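# Lower the held gear onto its shaft so it meshes

## Task

The left hand starts out holding a gear slightly above the top of a shaft. Slide the gear onto that shaft until it sits fully down and level (perpendicular to the shaft), with its teeth engaged with both neighbouring gears. Forcing or wedging it too hard counts as failure.

## Robot and tools

Robot: two arms, left_arm (carrying a five-finger left hand) and right_arm (a right hand). Here only the left arm does the work. The right arm can stay still.

Frames. The scene frame has its origin at table-top height, midway between the nominal arm bases, with +z up, +x out over the table and +y toward left_arm. Base positions: left_arm (+0.057, +0.429, 0) m, right_arm (-0.036, -0.381, 0) m, each turned only slightly about z. Results report each arm's hand point (position in metres, orientation as quat_wxyz, velocities in m/s and rad/s) in that arm's own base frame. Offsets are taken along the current Hand target's own axes. On the hand point, +z runs along the straight fingers and +y comes out of the palm. For the left hand, +x points toward the thumb (the right hand is the mirror). Fingers extend 6-7 cm past the point along +z and sit about 6 cm behind it along -y. A wrist bracket on the little-finger side can strike things.

The 28-number row. One flat row covers both arms, every value in [-1, 1]:
1-6: left_arm dx, dy, dz, rx, ry, rz.
7-14: left hand little, ring, middle, index, thumb_bend, thumb_turn, force_limit, speed.
15-20: right_arm dx, dy, dz, rx, ry, rz.
21-28: right hand, same eight in the same order.
The pose numbers are offsets from that arm's Hand target at the start of the action or move, in the Hand target's axes, not absolute poses. Scale: 1.0 = 0.6 m or 180 degrees, so 0.01 is 6 mm. rx, ry, rz form one rotation vector. Six zeros re-command the existing Hand target, and repeating an offset moves the arm further.

Finger values: +1 is open/straight, -1 is closed. For thumb_turn, -1 puts the thumb in front of the palm. force_limit goes from about 0 N at -1 to 10 N at +1 (15 N for the two thumb motors). speed rises from near zero at -1 to full at +0.48 and above. The hand numbers are targets, not 'no change'. To keep the gear held, resend exactly the eight hand numbers of the last row sent for that hand. If no row has been sent yet, use hand_measured, hand_force_limit and hand_speed from the result. Changing a left-hand value may loosen or drop the gear.

Tools:
execute_actions(actions, cameras): actions is a list of actions. Each action is a list of up to 15 rows, each row one 1/30 s step, and every row counts from the start pose of its action. A short table repeats its last row. An empty list returns the state plus images.
move(target, speed, blend, stop_force, zero, blocking, cameras): straight-line travel of the hand points to the offset target(s). target is one row or up to 15 rows, and every row counts from the same starting Hand targets. speed is in m/s (0.002-3.6, default 0.25). Turning is capped at twice that in rad/s. blend is a corner radius in m. stop_force, in N (3-120), ends an arm's path when push builds against its motion. zero (default true) rezeroes before the move. blocking=false returns early and cannot be combined with stop_force. Paths have no collision avoidance, the hand lags and may overshoot, and the whole move is capped at 10 s.
wait(seconds 0-10), stop() (brakes a running move), zoom_image(camera, region [x0,y0,x1,y1] px, up to 504x504), show_instructions(), zero_wrist_force(arm), finished_scene(scene=1, optional).
Cameras: cam_high, cam_left_wrist, cam_right_wrist, each 672x504.

Results. Hand target is the last commanded pose after clipping; the hand point often rests a little short of it. Joint positions/torques, Wrist force and Wrist torque (in the end effector's axes, plus a peak line since the previous result), hand_measured, hand_stopped_by (moving, target, force, stalled, fault) and hand_load_n (fingertip load; a fall to near 0 means the grip was lost). A move adds a 'move:' line: done (within 3 mm and 2 degrees), off_target, moving, held, fault, and limits such as paced or held. Neither done nor off_target tells you whether anything was touched. Fault lines: TORQUE FAULT or FORCE FAULT (about 150 N on any part) stops the arm for 10 s. MOTOR HOT appears at 70 °C, and 85 °C triggers an OVER-TEMPERATURE FAULT lasting 30-60 s. The controller limits commanded orientation to 32 degrees from the measured one each step.

Suggested order: look with an empty action and zoom to check that the gear is over the shaft. Make small lateral corrections in mm. Then lower slowly along the shaft (a few mm/s, for example speed 0.005-0.02) with a modest stop_force (say 5-15 N), keeping the gear square. Slight rotation about the shaft can help the teeth line up. Check the images, release gently (open the fingers slowly) once it is seated, then lift the hand clear before finishing.

Avoid: driving past a firm contact (the arm is stiff and faults easily), fast descents, tilting the gear so it jams, dropping the gear or letting it fall off the table, collisions between the two arms, and squeezing hard with the fingers. Wrist forces are noisy and may drift, so rezero before a careful press.

Each tool is called by a JSON object that holds its "op" and its "data", one argument or row to a line.

Reference images:

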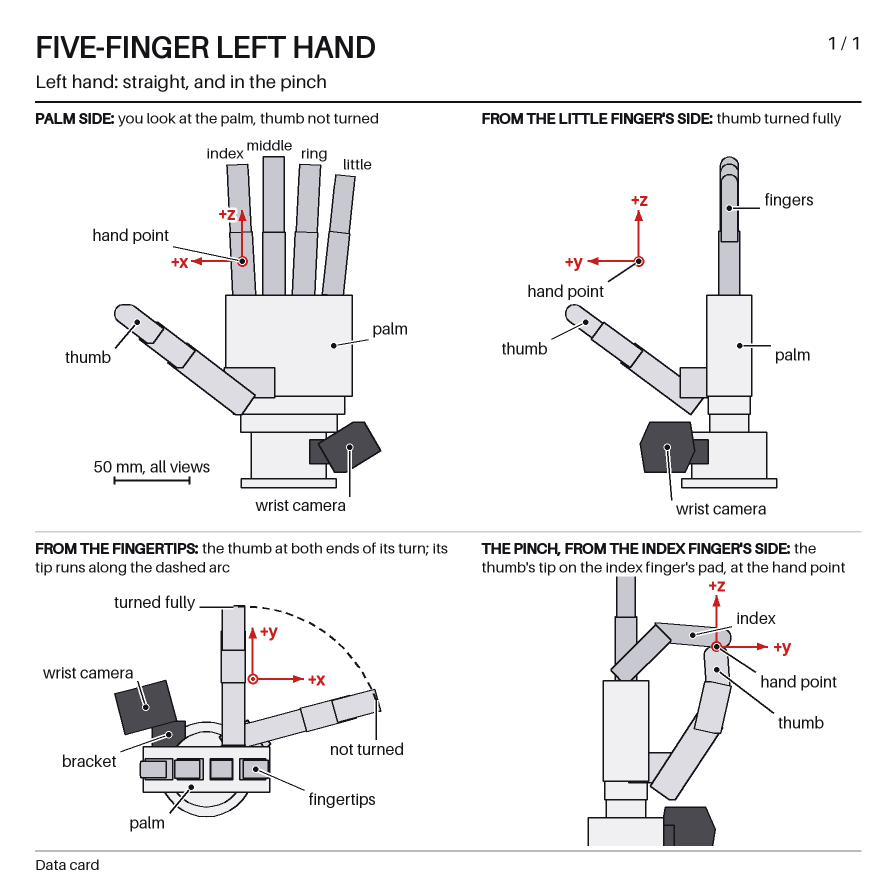

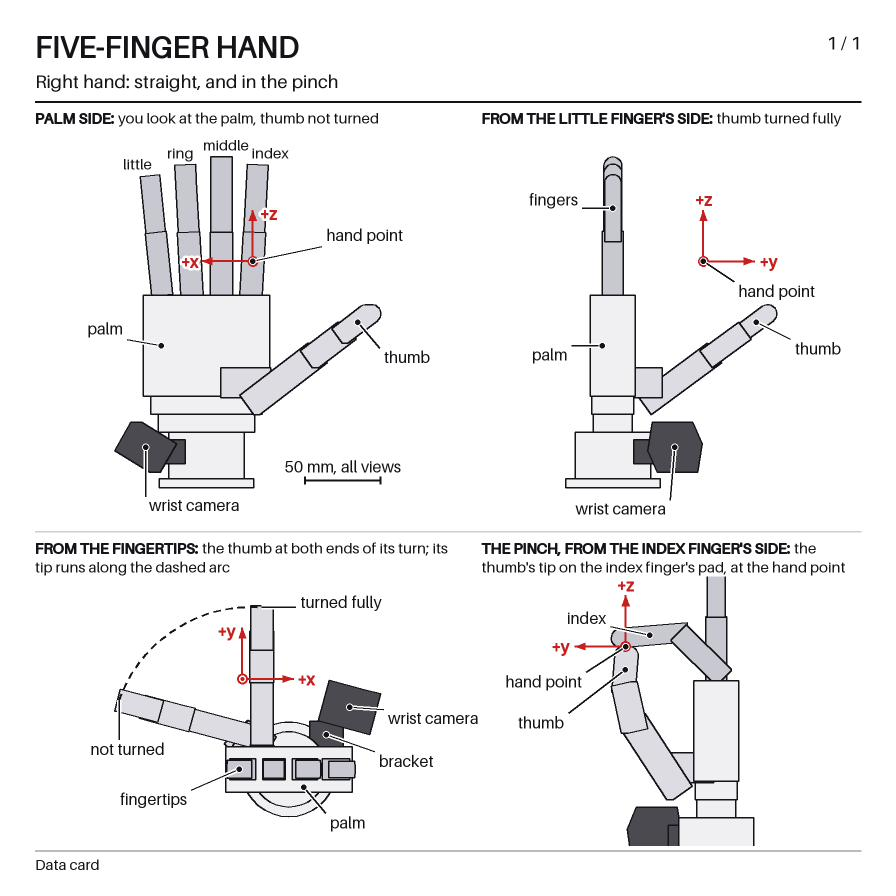

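## Session

{"op": "execute_actions", "data": {
  "actions": []
}}

Scene clock: 0.00 s.
left_arm: end_effector_position=(+0.3949, -0.2266, +0.1637) hand_measured=(-1.000, -1.000, +0.040, +0.040, +0.032, -0.922) hand_load_n=(+0.0, +0.0, +14.0, +10.0, +3.0, +0.0) hand_stopped_by=(target, target, force, force, target, target) hand_force_limit=1.00 hand_speed=-0.90 end_effector_quat_wxyz=(-0.571, +0.787, -0.186, +0.143) | right_arm: end_effector_position=(+0.2703, +0.1221, +0.2094) hand_measured=(+1.000, +1.000, +1.000, +1.000, +1.000, +1.000) hand_load_n=(+0.0, +0.0, +0.0, +0.0, +0.0, +0.0) hand_stopped_by=(target, target, target, target, target, target) hand_force_limit=0.00 hand_speed=-0.80 end_effector_quat_wxyz=(+0.000, +0.000, +1.000, +0.000)
Joint positions: left_arm=[2.427 -1.728 -2.029 -1.583 -3.531 -2.248] | right_arm=[-0.316 -1.723 2.042 1.252 1.571 -1.887]
Joint velocities: within noise
Joint torques (N m): no reading
Motor temperatures (°C): left_arm=[29 25 30 29 36 30] | right_arm=[29 25 25 31 30 27]
Wrist force (N): no reading
Wrist torque (N m): no reading
Wrist force, peak (N): no reading
Hand target: left_arm +0.3949, -0.2266, +0.1637; -0.571, +0.787, -0.186, +0.143 | right_arm +0.2703, +0.1221, +0.2094; +0.000, +0.000, +1.000, +0.000

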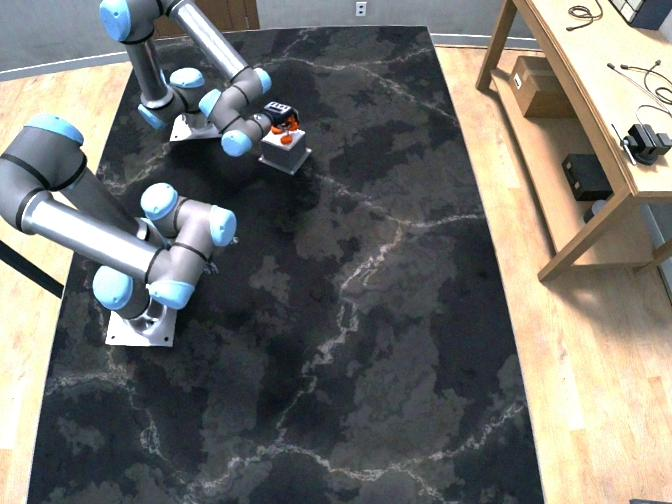

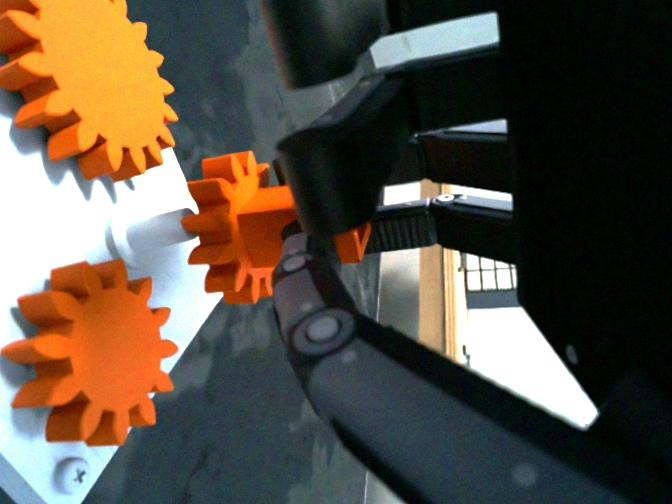

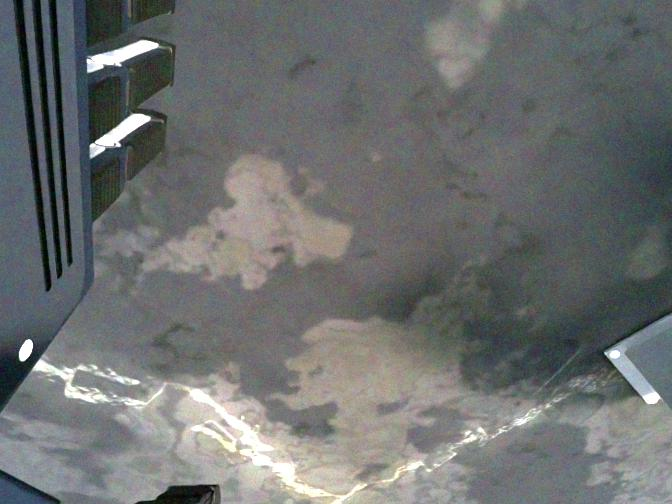

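{"op": "zoom_image", "data": {
  "camera": "cam_high",
  "region": [190, 60, 350, 200]
}}

{"op": "zoom_image", "data": {
  "camera": "cam_left_wrist",
  "region": [0, 50, 400, 350]
}}

Scaled by 3.150.

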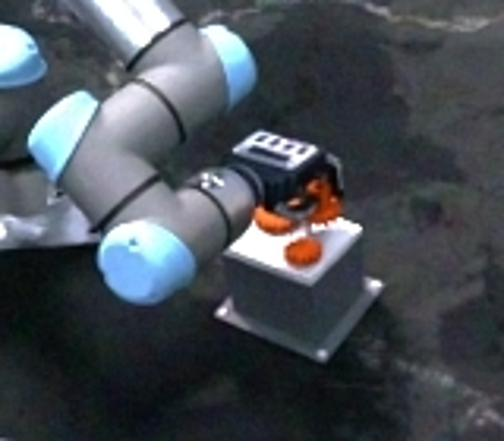

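Scaled by 1.260.

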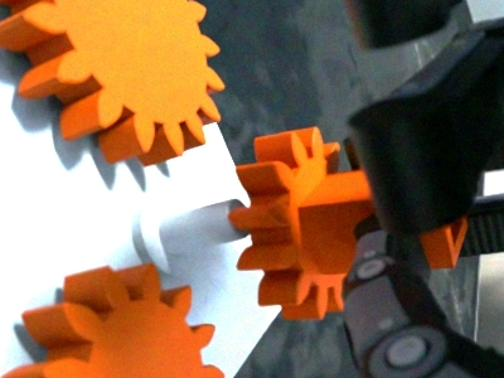

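{"op": "zoom_image", "data": {
  "camera": "cam_left_wrist",
  "region": [90, 130, 390, 320]
}}

{"op": "zoom_image", "data": {
  "camera": "cam_left_wrist",
  "region": [0, 240, 200, 480]
}}

{"op": "zoom_image", "data": {
  "camera": "cam_high",
  "region": [250, 90, 320, 180]
}}

Scaled by 1.680.

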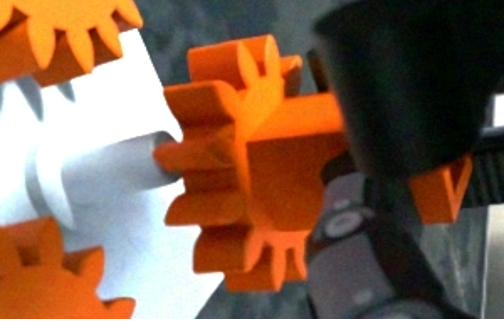

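Scaled by 2.100.

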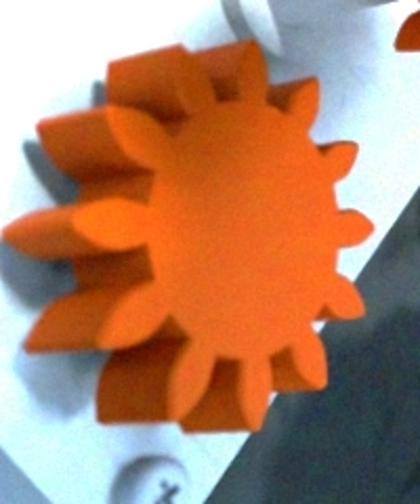

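Scaled by 5.600.

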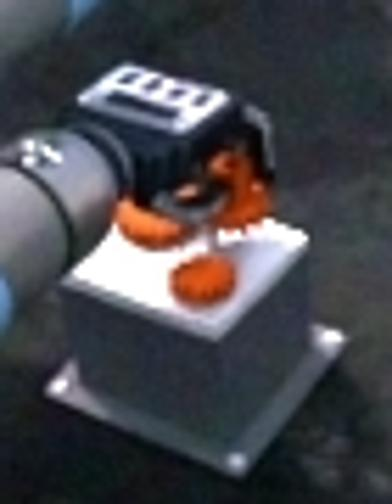

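{"op": "zoom_image", "data": {
  "camera": "cam_left_wrist",
  "region": [170, 140, 290, 230]
}}

{"op": "zoom_image", "data": {
  "camera": "cam_left_wrist",
  "region": [170, 220, 290, 310]
}}

{"op": "zoom_image", "data": {
  "camera": "cam_left_wrist",
  "region": [90, 180, 250, 300]
}}

Scaled by 4.200.

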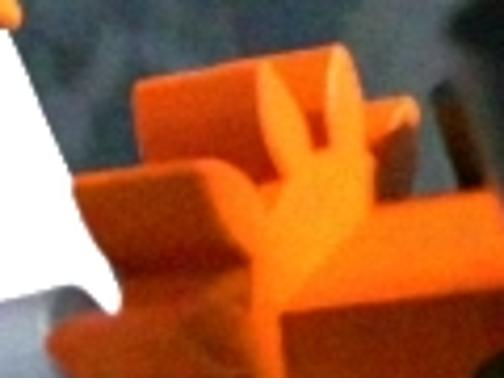

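Scaled by 4.200.

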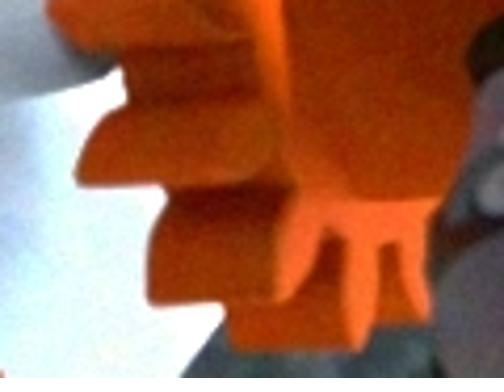

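Scaled by 3.150.

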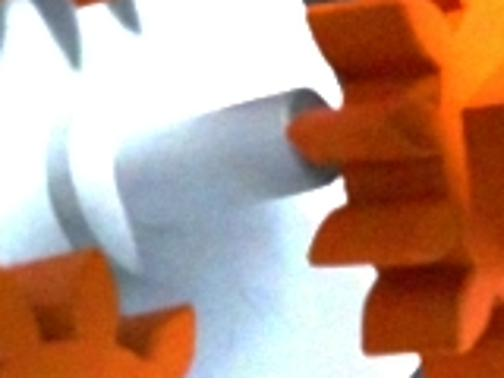

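{"op": "move", "data": {
  "target": [
    [0,0,0,0,0,0,-1.0,-1.0,0.04,0.04,0.032,-0.922,1.0,-0.9,-0.4345,0.0487,-0.0677,-0.14,0.315,0.098,1,1,1,1,1,1,0,-0.8],
    [0,0,0,0,0,0,-1.0,-1.0,0.04,0.04,0.032,-0.922,1.0,-0.9,-0.559,0.4453,0.0407,-0.2527,0.5703,0.1769,1,1,1,1,1,1,0,-0.8]
  ],
  "speed": 0.35,
  "blend": [0.05, 0],
  "cameras": ["all"]
}}

Scene clock: 41.27 s.
left_arm: end_effector_position=(+0.3949, -0.2266, +0.1637) hand_measured=(-1.000, -1.000, +0.040, +0.042, +0.032, -0.922) hand_load_n=(+0.0, +0.0, +14.5, +8.5, +3.0, +0.0) hand_stopped_by=(target, target, force, target, target, target) hand_force_limit=1.00 hand_speed=-0.90 end_effector_quat_wxyz=(-0.571, +0.787, -0.186, +0.143) | right_arm: end_effector_position=(+0.5941, +0.3605, +0.1903) hand_measured=(+1.000, +1.000, +1.000, +1.000, +1.000, +1.000) hand_load_n=(+0.0, +0.0, +0.0, +0.0, +0.0, +0.0) hand_stopped_by=(target, target, target, target, target, target) hand_force_limit=0.00 hand_speed=-0.80 end_effector_quat_wxyz=(+0.721, -0.228, -0.573, -0.317)
Joint positions: left_arm=[2.427 -1.728 -2.029 -1.583 -3.531 -2.248] | right_arm=[0.009 -0.377 1.083 2.776 0.799 -1.847]
Joint torques (N m): left_arm=[2.56 27.64 19.16 3.04 1.72 -0.41] | right_arm=[0.28 -56.49 -16.24 0.66 0.15 -0.47]
Wrist force (N): left_arm=[-0.2 -0.5 -0.2] | right_arm=[-1.9 1.2 -3.2]
Wrist torque (N m): left_arm=[-0.05 0.02 0.00] | right_arm=[0.46 0.15 -0.13]
Wrist force, peak (N): left_arm=[-0.1 -0.6 -0.3] | right_arm=[-9.1 2.6 -2.5]
Hand target: left_arm +0.3949, -0.2266, +0.1637; -0.571, +0.787, -0.186, +0.143 | right_arm +0.5941, +0.3605, +0.1903; +0.721, -0.228, -0.573, -0.317 (not the last commanded pose)
Off the commanded pose: left_arm 0.000 m, 0 deg | right_arm 0.032 m, 7 deg.
FORCE FAULT: contact force on the right arm reached its limit, and that arm stopped. The contact can be on any part of that arm, not only on its tool. That arm's remaining commands of this call were not run. That arm is still stopped at the end of this call. That arm stays stopped for about 10 more seconds. Until then a move that you send moves the other arm only, and its call returns only when the move has ended. Once the stop has ended, the next robot result says so. If the stop ends while you think or write, that arm runs what you send next, counted from a new Hand target: where the arm stands when the stop ends. While its stop runs, that arm, its gripper or tool too, takes no new command. Until it ends, the stop uses up actions while you think or wait. An arm that is not stopped still takes commands.
move: fault (right_arm); blend cut to 0 m at target 1

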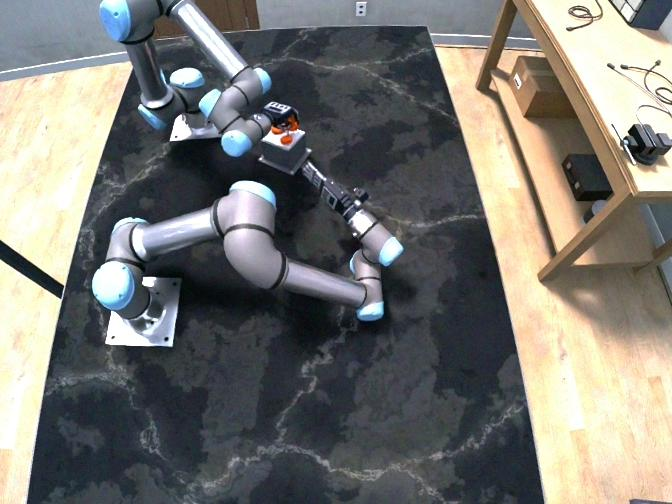

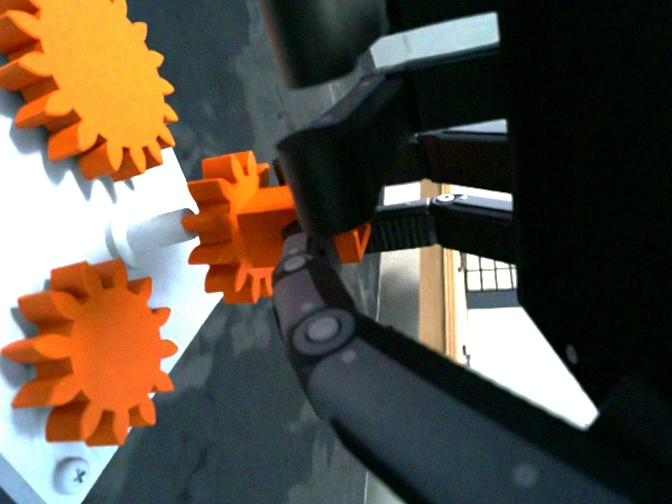

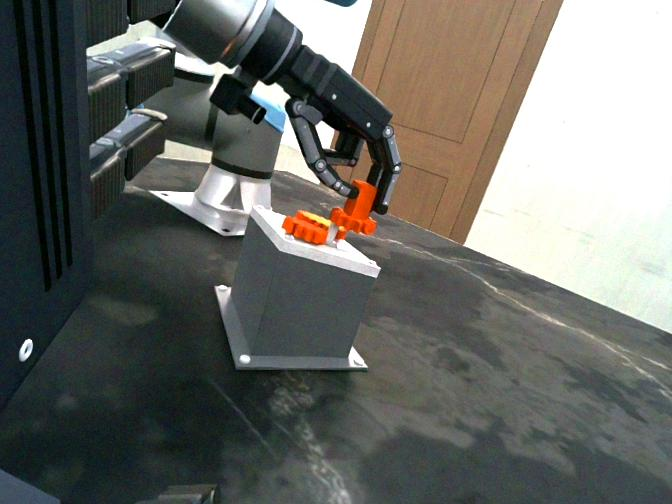

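{"op": "zoom_image", "data": {
  "camera": "cam_right_wrist",
  "region": [270, 150, 420, 270]
}}

Scaled by 3.360.

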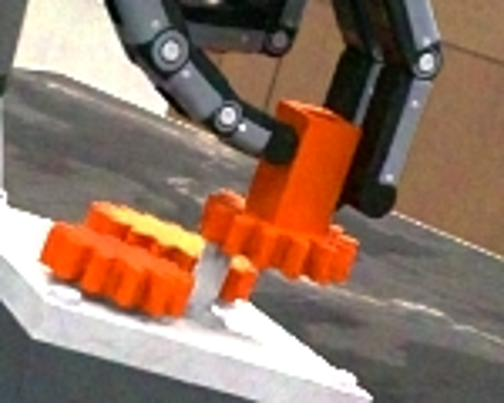

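{"op": "zoom_image", "data": {
  "camera": "cam_right_wrist",
  "region": [320, 175, 390, 245]
}}

{"op": "wait", "data": {
  "seconds": 6
}}

Scaled by 7.200.

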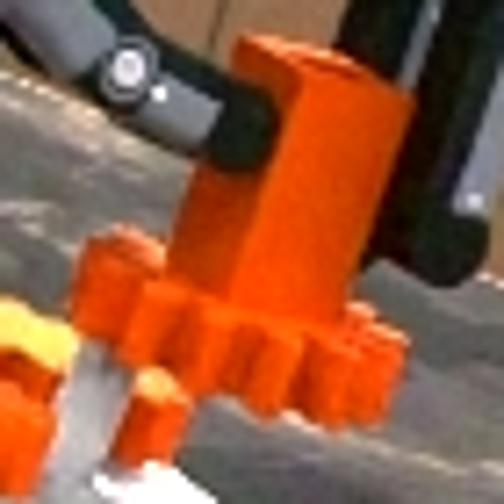

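Scene clock: 50.83 s.
left_arm: end_effector_position=(+0.3949, -0.2266, +0.1637) hand_measured=(-1.000, -1.000, +0.040, +0.042, +0.032, -0.922) hand_load_n=(+0.0, +0.0, +14.0, +8.5, +3.0, +0.0) hand_stopped_by=(target, target, force, target, target, target) hand_force_limit=1.00 hand_speed=-0.90 end_effector_quat_wxyz=(-0.571, +0.787, -0.186, +0.143) | right_arm: end_effector_position=(+0.5941, +0.3605, +0.1903) hand_measured=(+1.000, +1.000, +1.000, +1.000, +1.000, +1.000) hand_load_n=(+0.0, +0.0, +0.0, +0.0, +0.0, +0.0) hand_stopped_by=(target, target, target, target, target, target) hand_force_limit=0.00 hand_speed=-0.80 end_effector_quat_wxyz=(+0.721, -0.228, -0.573, -0.317)
Joint positions: left_arm=[2.427 -1.728 -2.029 -1.583 -3.531 -2.248] | right_arm=[0.009 -0.377 1.083 2.776 0.799 -1.847]
Joint torques (N m): left_arm=[5.83 28.45 20.54 4.06 2.59 -0.41] | right_arm=[-0.02 -56.5 -15.4 0.92 0.27 -0.43]
Wrist force (N): left_arm=[-0.4 -0.3 -0.4] | right_arm=[-2.0 1.2 -3.3]
Wrist torque (N m): left_arm=[-0.02 0.05 -0.01] | right_arm=[0.46 0.17 -0.14]
Wrist force, peak (N): left_arm=[-0.2 -0.6 -0.6] | right_arm=[-2.3 1.6 -3.2]
Hand target: left_arm +0.3949, -0.2266, +0.1637; -0.571, +0.787, -0.186, +0.143 | right_arm +0.5941, +0.3605, +0.1903; +0.721, -0.228, -0.573, -0.317 (not the last commanded pose)
Off the commanded pose: left_arm 0.000 m, 0 deg | right_arm 0.032 m, 7 deg.
FORCE FAULT, CONTINUED: the right arm was still stopped when this call began, by the force fault that an earlier result reported. Since the last result the stop counts as 19 of the actions that you can send in this scene. That arm is still stopped at the end of this call. That arm stays stopped for about 1 more second. If the stop ends while you think or write, that arm runs what you send next, counted from a new Hand target: where the arm stands when the stop ends. While its stop runs, that arm, its gripper or tool too, takes no new command.
wait: 6.00 s; at rest from the start

{"op": "wait", "data": {
  "seconds": 1
}}

{"op": "move", "data": {
  "target": [0,0,0,0,0,0,-1.0,-1.0,0.04,0.04,0.032,-0.922,1.0,-0.9,0.0207,0.0122,0.0538,0,0,0,1,1,1,1,1,1,0,-0.8],
  "speed": 0.1,
  "cameras": ["all"]
}}

Scene clock: 55.97 s.
left_arm: end_effector_position=(+0.3949, -0.2266, +0.1637) hand_measured=(-1.000, -1.000, +0.040, +0.042, +0.032, -0.922) hand_load_n=(+0.0, +0.0, +14.5, +8.5, +3.0, +0.0) hand_stopped_by=(target, target, force, target, target, target) hand_force_limit=1.00 hand_speed=-0.90 end_effector_quat_wxyz=(-0.571, +0.787, -0.186, +0.143) | right_arm: end_effector_position=(+0.5941, +0.3605, +0.1903) hand_measured=(+1.000, +1.000, +1.000, +1.000, +1.000, +1.000) hand_load_n=(+0.0, +0.0, +0.0, +0.0, +0.0, +0.0) hand_stopped_by=(target, target, target, target, target, target) hand_force_limit=0.00 hand_speed=-0.80 end_effector_quat_wxyz=(+0.721, -0.228, -0.573, -0.317)
Joint positions: left_arm=[2.427 -1.728 -2.029 -1.583 -3.531 -2.248] | right_arm=[0.009 -0.377 1.083 2.776 0.799 -1.847]
Joint torques (N m): left_arm=[7.03 30.09 20.86 4.03 2.7 -0.52] | right_arm=[-0.42 -55.97 -16.55 0.22 0.48 -0.09]
Wrist force (N): left_arm=[-0.3 -0.2 -0.3] | right_arm=[-2.0 1.6 -2.8]
Wrist torque (N m): left_arm=[0.00 0.03 -0.02] | right_arm=[0.48 0.16 -0.13]
Wrist force, peak (N): left_arm=[-0.1 -0.9 -0.3] | right_arm=[-2.1 1.6 -3.4]
Hand target: left_arm +0.3949, -0.2266, +0.1637; -0.571, +0.787, -0.186, +0.143 | right_arm +0.5941, +0.3605, +0.1903; +0.721, -0.228, -0.573, -0.317 (not the last commanded pose)
Off the commanded pose: left_arm 0.000 m, 0 deg | right_arm 0.032 m, 7 deg.
FORCE FAULT, CONTINUED: the right arm's stop, for the force fault that an earlier result reported, is over. The rest of the stop counts as 1 of the actions that you can send in this scene. During its stop the right arm's controller moved it back a little. That arm's target is now where it stood when the stop ended, not its last command. That arm accepts commands again.
wait: 1.00 s; at rest from the start

Scene clock: 56.90 s.
left_arm: end_effector_position=(+0.3949, -0.2266, +0.1637) hand_measured=(-1.000, -1.000, +0.040, +0.042, +0.032, -0.922) hand_load_n=(+0.0, +0.0, +14.5, +8.5, +3.0, +0.0) hand_stopped_by=(target, target, force, target, target, target) hand_force_limit=1.00 hand_speed=-0.90 end_effector_quat_wxyz=(-0.571, +0.787, -0.186, +0.143) | right_arm: end_effector_position=(+0.5792, +0.3853, +0.2102) hand_measured=(+1.000, +1.000, +1.000, +1.000, +1.000, +1.000) hand_load_n=(+0.0, +0.0, +0.0, +0.0, +0.0, +0.0) hand_stopped_by=(target, target, target, target, target, target) hand_force_limit=0.00 hand_speed=-0.80 end_effector_quat_wxyz=(+0.721, -0.228, -0.573, -0.317)
Joint positions: left_arm=[2.427 -1.728 -2.029 -1.583 -3.531 -2.248] | right_arm=[0.044 -0.433 1.144 2.782 0.766 -1.864]
Joint torques (N m): left_arm=[7.82 29.22 20.37 3.93 2.53 -0.47] | right_arm=[6.94 -66.25 -5.21 3.1 -1 -2.59]
Wrist force (N): left_arm=[0.1 -0.2 -0.3] | right_arm=[-2.0 1.4 -3.0]
Wrist torque (N m): left_arm=[0.00 -0.04 0.00] | right_arm=[0.49 0.17 -0.02]
Wrist force, peak (N): left_arm=[-0.1 -0.7 -0.4] | right_arm=[-2.3 1.3 -3.6]
Hand target: left_arm +0.3949, -0.2266, +0.1637; -0.571, +0.787, -0.186, +0.143 | right_arm +0.5791, +0.3855, +0.2103; +0.721, -0.228, -0.573, -0.317
Off the commanded pose: left_arm 0.000 m, 0 deg | right_arm 0.000 m, 0 deg.
move: done

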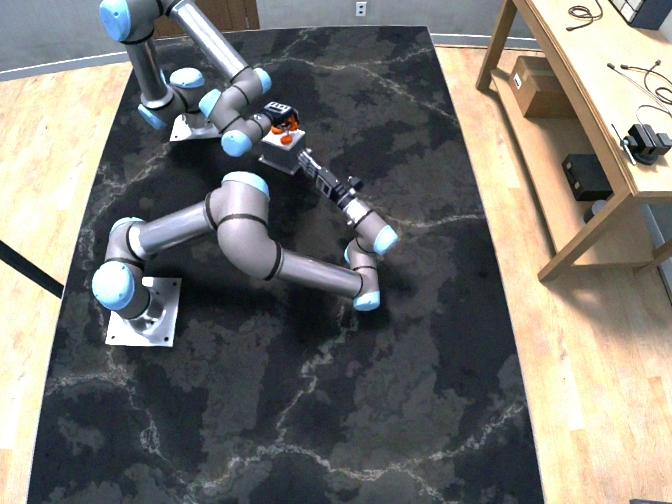

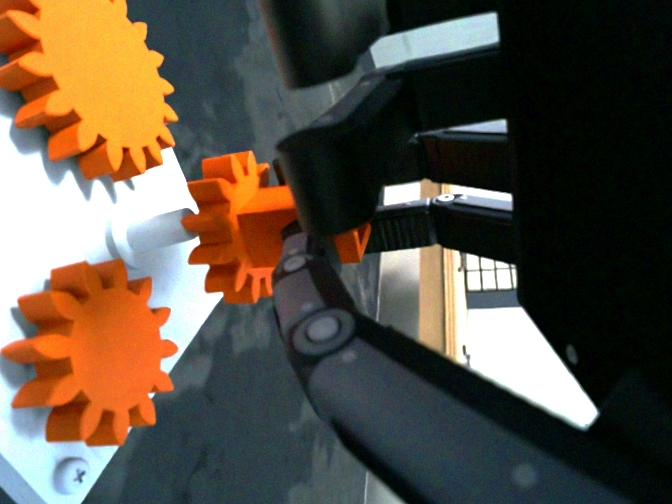

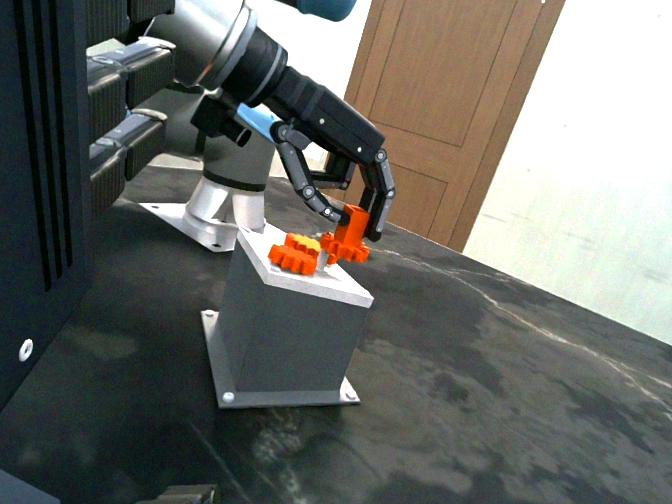

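{"op": "zoom_image", "data": {
  "camera": "cam_right_wrist",
  "region": [260, 190, 390, 310]
}}

{"op": "zoom_image", "data": {
  "camera": "cam_right_wrist",
  "region": [310, 195, 380, 275]
}}

Scaled by 3.877.

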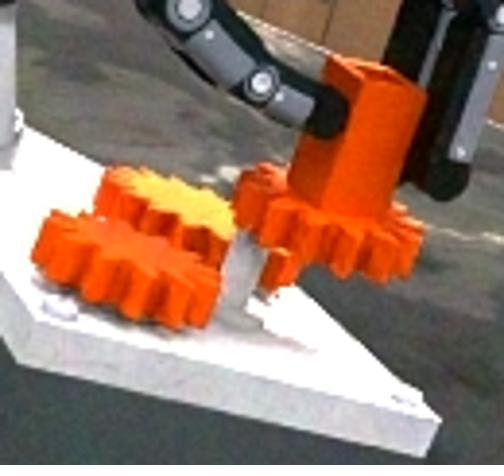

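Scaled by 6.300.

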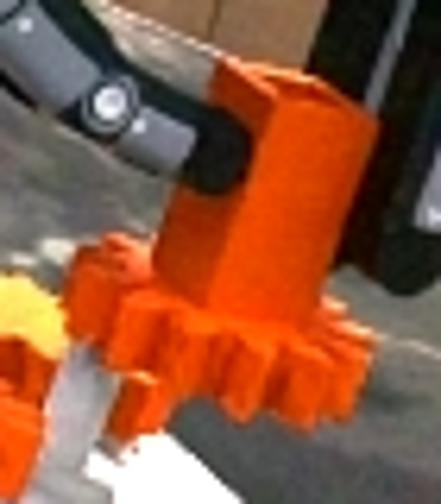

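{"op": "zoom_image", "data": {
  "camera": "cam_right_wrist",
  "region": [300, 235, 350, 285]
}}

{"op": "zoom_image", "data": {
  "camera": "cam_right_wrist",
  "region": [190, 210, 400, 420]
}}

{"op": "zoom_image", "data": {
  "camera": "cam_right_wrist",
  "region": [320, 0, 620, 300]
}}

Scaled by 10.080.

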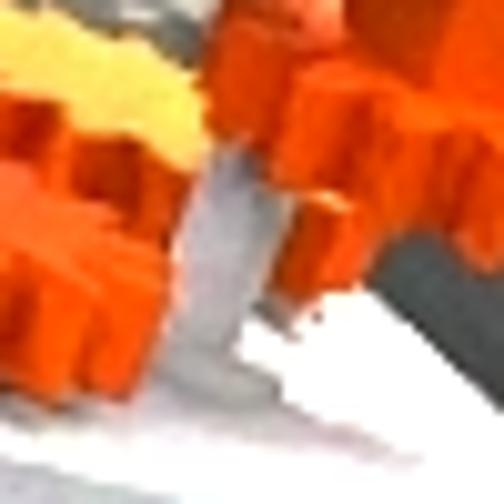

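Scaled by 2.400.

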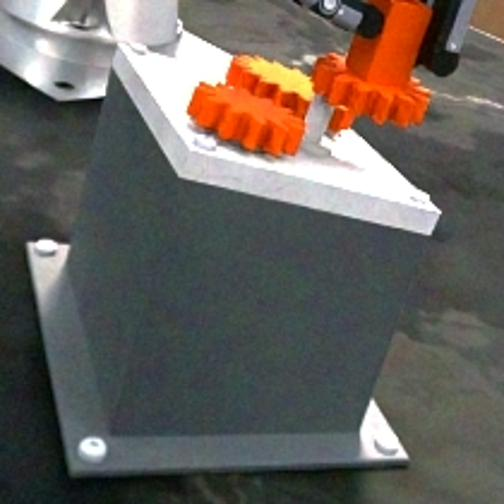

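Scaled by 1.680.

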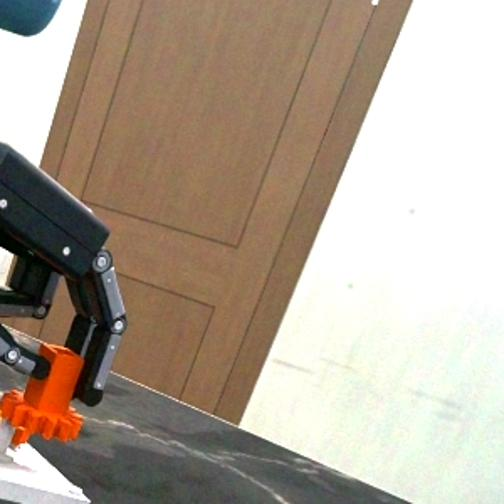

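{"op": "move", "data": {
  "target": [0.0002,-0.0127,-0.0041,-0.0226,0.0105,-0.0334,-1.0,-1.0,0.04,0.04,0.032,-0.922,1.0,-0.9,0,0,0,0,0,0,1,1,1,1,1,1,0,-0.8],
  "speed": 0.08,
  "cameras": ["cam_left_wrist","cam_right_wrist"]
}}

{"op": "zoom_image", "data": {
  "camera": "cam_right_wrist",
  "region": [260, 190, 390, 310]
}}

{"op": "zoom_image", "data": {
  "camera": "cam_right_wrist",
  "region": [310, 195, 380, 275]
}}

{"op": "zoom_image", "data": {
  "camera": "cam_left_wrist",
  "region": [90, 130, 390, 320]
}}

Scene clock: 74.00 s.
left_arm: end_effector_position=(+0.3949, -0.2267, +0.1717) hand_measured=(-1.000, -1.000, +0.040, +0.042, +0.032, -0.922) hand_load_n=(+0.0, +0.0, +14.0, +9.0, +3.0, +0.0) hand_stopped_by=(target, target, force, target, target, target) hand_force_limit=1.00 hand_speed=-0.90 end_effector_quat_wxyz=(-0.531, +0.813, -0.159, +0.179) | right_arm: end_effector_position=(+0.5791, +0.3855, +0.2103) hand_measured=(+1.000, +1.000, +1.000, +1.000, +1.000, +1.000) hand_load_n=(+0.0, +0.0, +0.0, +0.0, +0.0, +0.0) hand_stopped_by=(target, target, target, target, target, target) hand_force_limit=0.00 hand_speed=-0.80 end_effector_quat_wxyz=(+0.721, -0.228, -0.573, -0.317)
Joint positions: left_arm=[2.44 -1.662 -2.1 -1.376 -3.562 -2.164] | right_arm=[0.044 -0.433 1.144 2.783 0.766 -1.864]
Joint torques (N m): left_arm=[11.83 28.75 12.33 4.91 -0.85 1.95] | right_arm=[6.75 -65.19 -6.89 3.01 -1.04 -2.92]
Wrist force (N): left_arm=[-0.1 0.0 -0.1] | right_arm=[-2.4 1.3 -3.0]
Wrist torque (N m): left_arm=[0.02 0.05 -0.10] | right_arm=[0.46 0.22 -0.04]
Wrist force, peak (N): left_arm=[-0.3 -0.4 -0.6] | right_arm=[-2.2 1.6 -3.4]
Hand target: left_arm +0.3949, -0.2266, +0.1717; -0.531, +0.813, -0.159, +0.179 | right_arm +0.5791, +0.3855, +0.2103; +0.721, -0.228, -0.573, -0.317
Off the commanded pose: left_arm 0.000 m, 0 deg | right_arm 0.000 m, 0 deg.
move: done
Images, in order (width x height): cam_left_wrist 672x504, cam_right_wrist 672x504.

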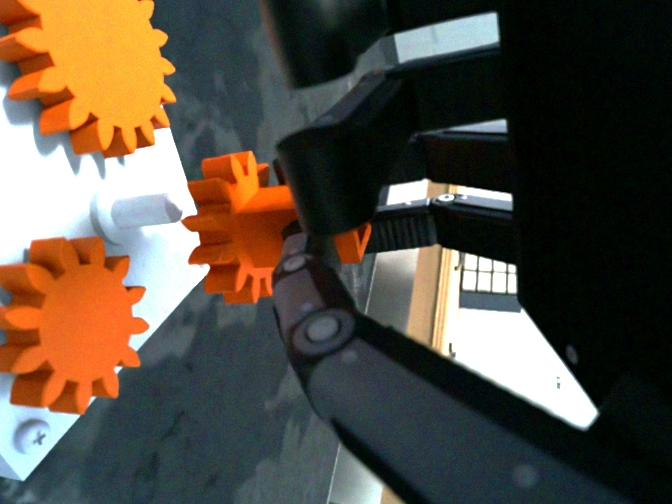

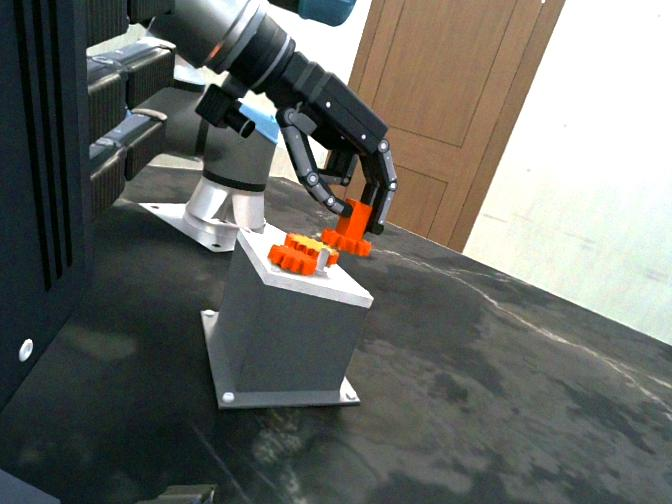

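Scaled by 3.877.

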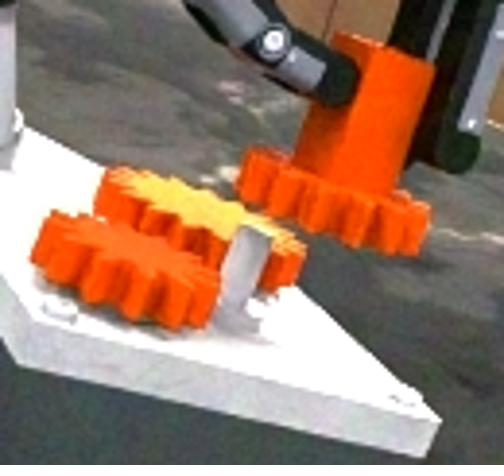

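Scaled by 6.300.

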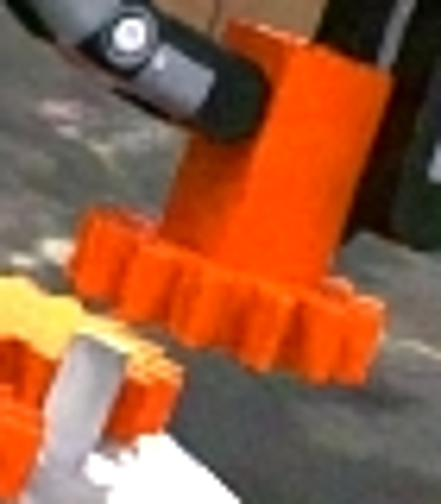

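Scaled by 1.680.

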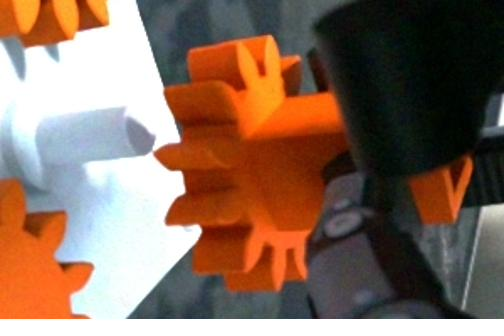

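{"op": "zoom_image", "data": {
  "camera": "cam_left_wrist",
  "region": [80, 150, 200, 270]
}}

{"op": "zoom_image", "data": {
  "camera": "cam_left_wrist",
  "region": [180, 140, 320, 310]
}}

{"op": "zoom_image", "data": {
  "camera": "cam_left_wrist",
  "region": [0, 220, 180, 460]
}}

Scaled by 4.200.

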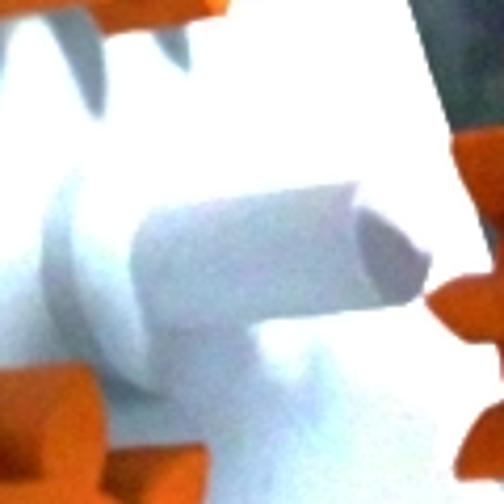

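Scaled by 2.965.

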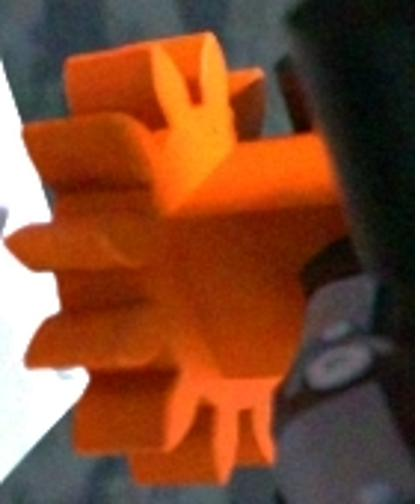

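Scaled by 2.100.

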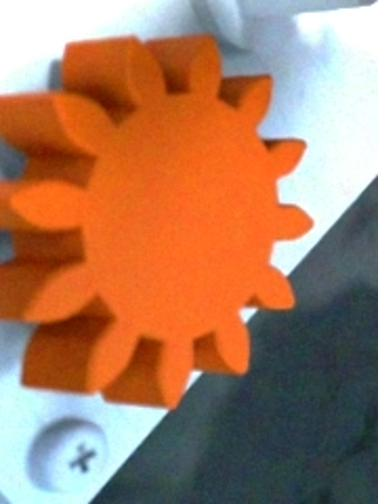

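{"op": "move", "data": {
  "target": [-0.026,0.004,-0.0186,0,0,0,-1.0,-1.0,0.04,0.04,0.032,-0.922,1.0,-0.9,0,0,0,0,0,0,1,1,1,1,1,1,0,-0.8],
  "speed": 0.05,
  "cameras": ["cam_left_wrist","cam_right_wrist"]
}}

{"op": "zoom_image", "data": {
  "camera": "cam_right_wrist",
  "region": [260, 190, 390, 310]
}}

{"op": "zoom_image", "data": {
  "camera": "cam_left_wrist",
  "region": [90, 130, 390, 320]
}}

Scene clock: 88.17 s.
left_arm: end_effector_position=(+0.3759, -0.2295, +0.1717) hand_measured=(-1.000, -1.000, +0.040, +0.042, +0.032, -0.922) hand_load_n=(+0.0, -0.5, +14.5, +8.5, +3.0, +0.0) hand_stopped_by=(target, target, force, target, target, target) hand_force_limit=1.00 hand_speed=-0.90 end_effector_quat_wxyz=(-0.531, +0.813, -0.159, +0.179) | right_arm: end_effector_position=(+0.5791, +0.3855, +0.2103) hand_measured=(+1.000, +1.000, +1.000, +1.000, +1.000, +1.000) hand_load_n=(+0.0, +0.0, +0.0, +0.0, +0.0, +0.0) hand_stopped_by=(target, target, target, target, target, target) hand_force_limit=0.00 hand_speed=-0.80 end_effector_quat_wxyz=(+0.721, -0.228, -0.573, -0.317)
Joint positions: left_arm=[2.407 -1.641 -2.105 -1.457 -3.577 -2.235] | right_arm=[0.044 -0.433 1.144 2.783 0.766 -1.864]
Joint torques (N m): left_arm=[-15.26 28.52 25.02 -0.95 -1.03 -2.34] | right_arm=[6.7 -66.04 -5.52 2.73 -1.09 -2.78]
Wrist force (N): left_arm=[-0.1 -0.3 0.0] | right_arm=[-2.3 1.3 -3.2]
Wrist torque (N m): left_arm=[-0.02 0.06 0.13] | right_arm=[0.47 0.21 -0.04]
Wrist force, peak (N): left_arm=[-0.1 -0.6 -0.1] | right_arm=[-2.4 1.7 -3.2]
Hand target: left_arm +0.3758, -0.2296, +0.1717; -0.531, +0.813, -0.159, +0.179 | right_arm +0.5791, +0.3855, +0.2103; +0.721, -0.228, -0.573, -0.317
Off the commanded pose: left_arm 0.000 m, 0 deg | right_arm 0.000 m, 0 deg.
move: done
Images, in order (width x height): cam_left_wrist 672x504, cam_right_wrist 672x504.

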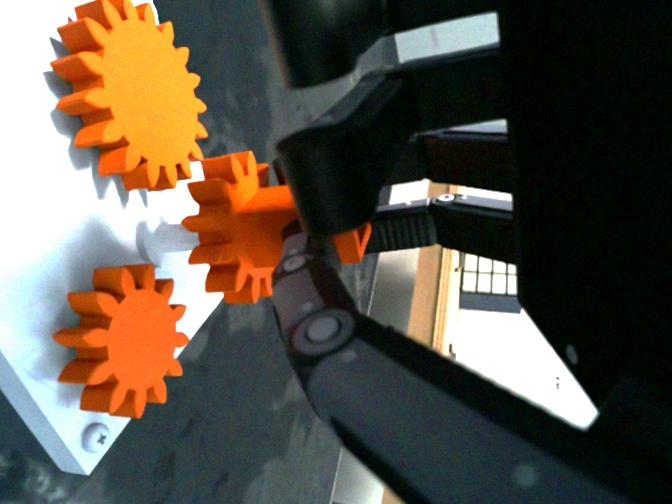

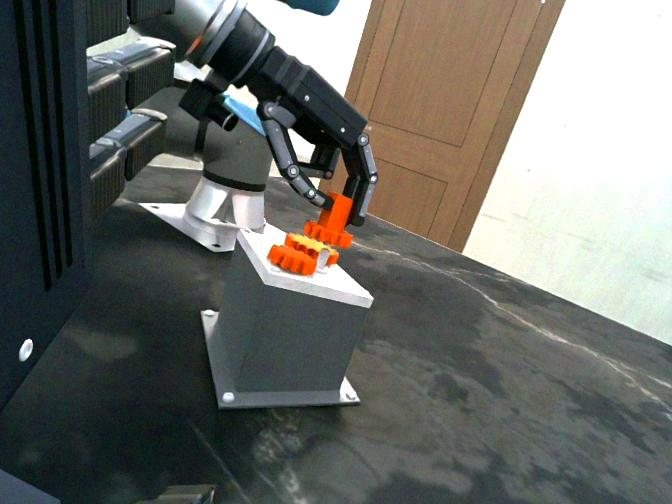

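Scaled by 3.877.

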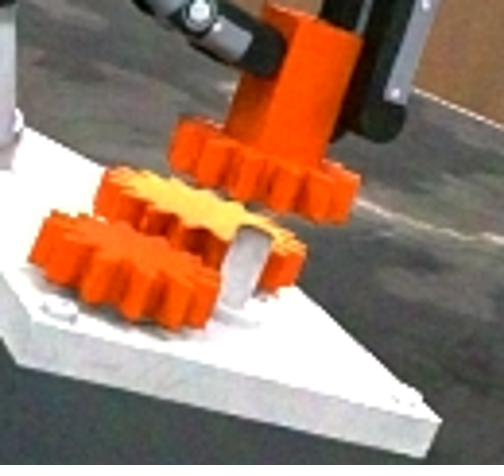

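Scaled by 1.680.

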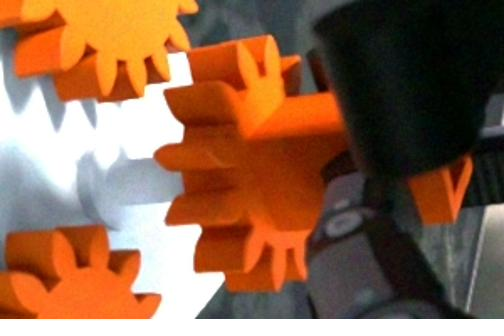

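{"op": "zoom_image", "data": {
  "camera": "cam_right_wrist",
  "region": [300, 210, 360, 280]
}}

{"op": "zoom_image", "data": {
  "camera": "cam_left_wrist",
  "region": [120, 180, 260, 280]
}}

Scaled by 7.200.

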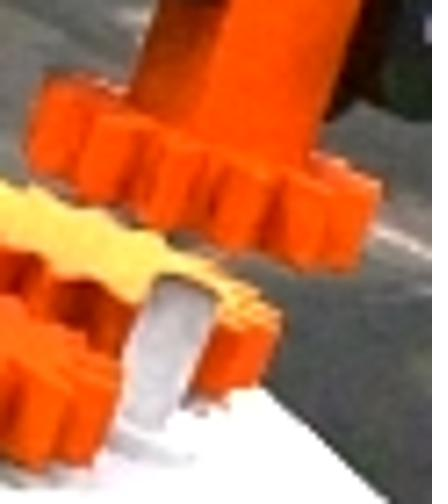

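Scaled by 3.600.

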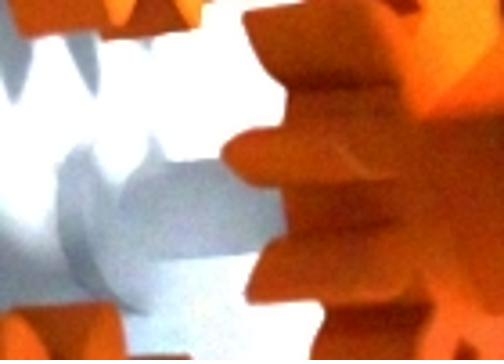

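{"op": "move", "data": {
  "target": [0.00165,0.00788,0.00345,0,0,0,-1.0,-1.0,0.04,0.04,0.032,-0.922,1.0,-0.9,0,0,0,0,0,0,1,1,1,1,1,1,0,-0.8],
  "speed": 0.05,
  "cameras": ["cam_left_wrist","cam_right_wrist"]
}}

{"op": "zoom_image", "data": {
  "camera": "cam_right_wrist",
  "region": [300, 200, 370, 280]
}}

{"op": "zoom_image", "data": {
  "camera": "cam_left_wrist",
  "region": [120, 140, 300, 310]
}}

Scene clock: 100.13 s.
left_arm: end_effector_position=(+0.3773, -0.2302, +0.1668) hand_measured=(-1.000, -1.000, +0.040, +0.042, +0.032, -0.922) hand_load_n=(+0.0, +0.0, +14.5, +9.0, +3.0, +0.0) hand_stopped_by=(target, target, force, target, target, target) hand_force_limit=1.00 hand_speed=-0.90 end_effector_quat_wxyz=(-0.531, +0.813, -0.159, +0.179) | right_arm: end_effector_position=(+0.5791, +0.3855, +0.2103) hand_measured=(+1.000, +1.000, +1.000, +1.000, +1.000, +1.000) hand_load_n=(+0.0, +0.0, +0.0, +0.0, +0.0, +0.0) hand_stopped_by=(target, target, target, target, target, target) hand_force_limit=0.00 hand_speed=-0.80 end_effector_quat_wxyz=(+0.721, -0.228, -0.573, -0.317)
Joint positions: left_arm=[2.408 -1.652 -2.109 -1.44 -3.576 -2.233] | right_arm=[0.044 -0.433 1.144 2.783 0.766 -1.864]
Joint torques (N m): left_arm=[12.92 13.73 12.8 4.65 3.1 1.81] | right_arm=[6.86 -66.44 -5.23 2.86 -0.93 -2.7]
Wrist force (N): left_arm=[-0.1 -0.3 -0.1] | right_arm=[-2.2 1.5 -3.1]
Wrist torque (N m): left_arm=[0.00 0.06 -0.07] | right_arm=[0.50 0.19 -0.03]
Wrist force, peak (N): left_arm=[-0.1 -0.7 0.0] | right_arm=[-2.4 1.5 -3.4]
Hand target: left_arm +0.3773, -0.2302, +0.1667; -0.531, +0.813, -0.159, +0.179 | right_arm +0.5791, +0.3855, +0.2103; +0.721, -0.228, -0.573, -0.317
Off the commanded pose: left_arm 0.000 m, 0 deg | right_arm 0.000 m, 0 deg.
move: done
Images, in order (width x height): cam_left_wrist 672x504, cam_right_wrist 672x504.

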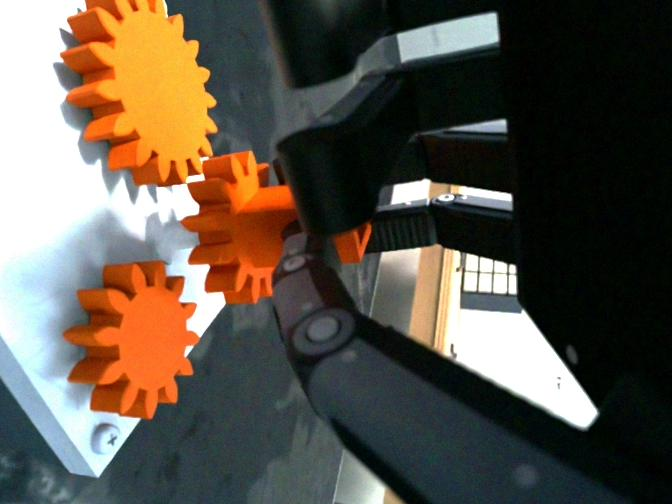

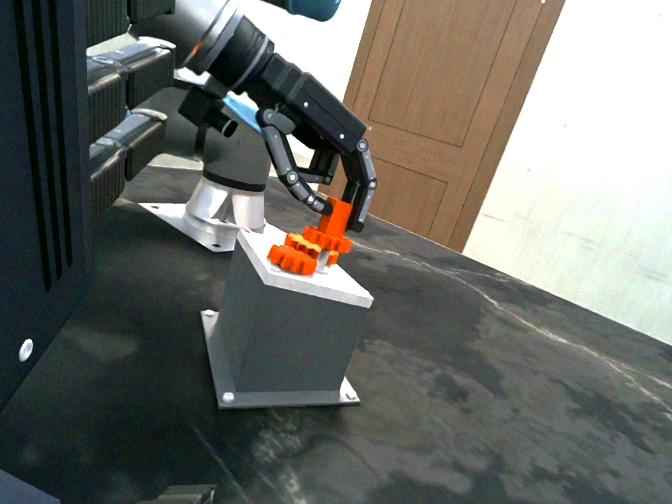

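Scaled by 6.300.

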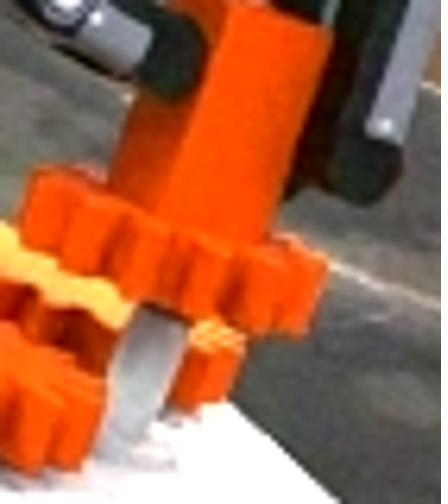

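Scaled by 2.800.

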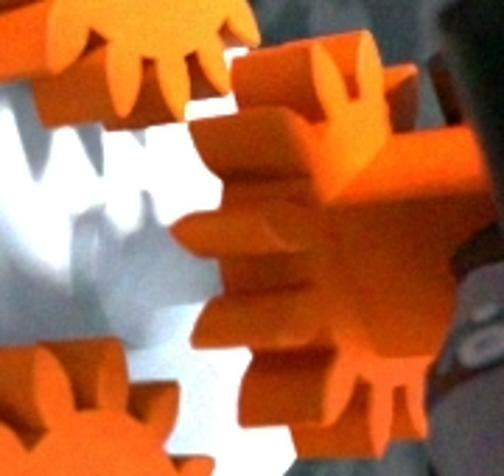

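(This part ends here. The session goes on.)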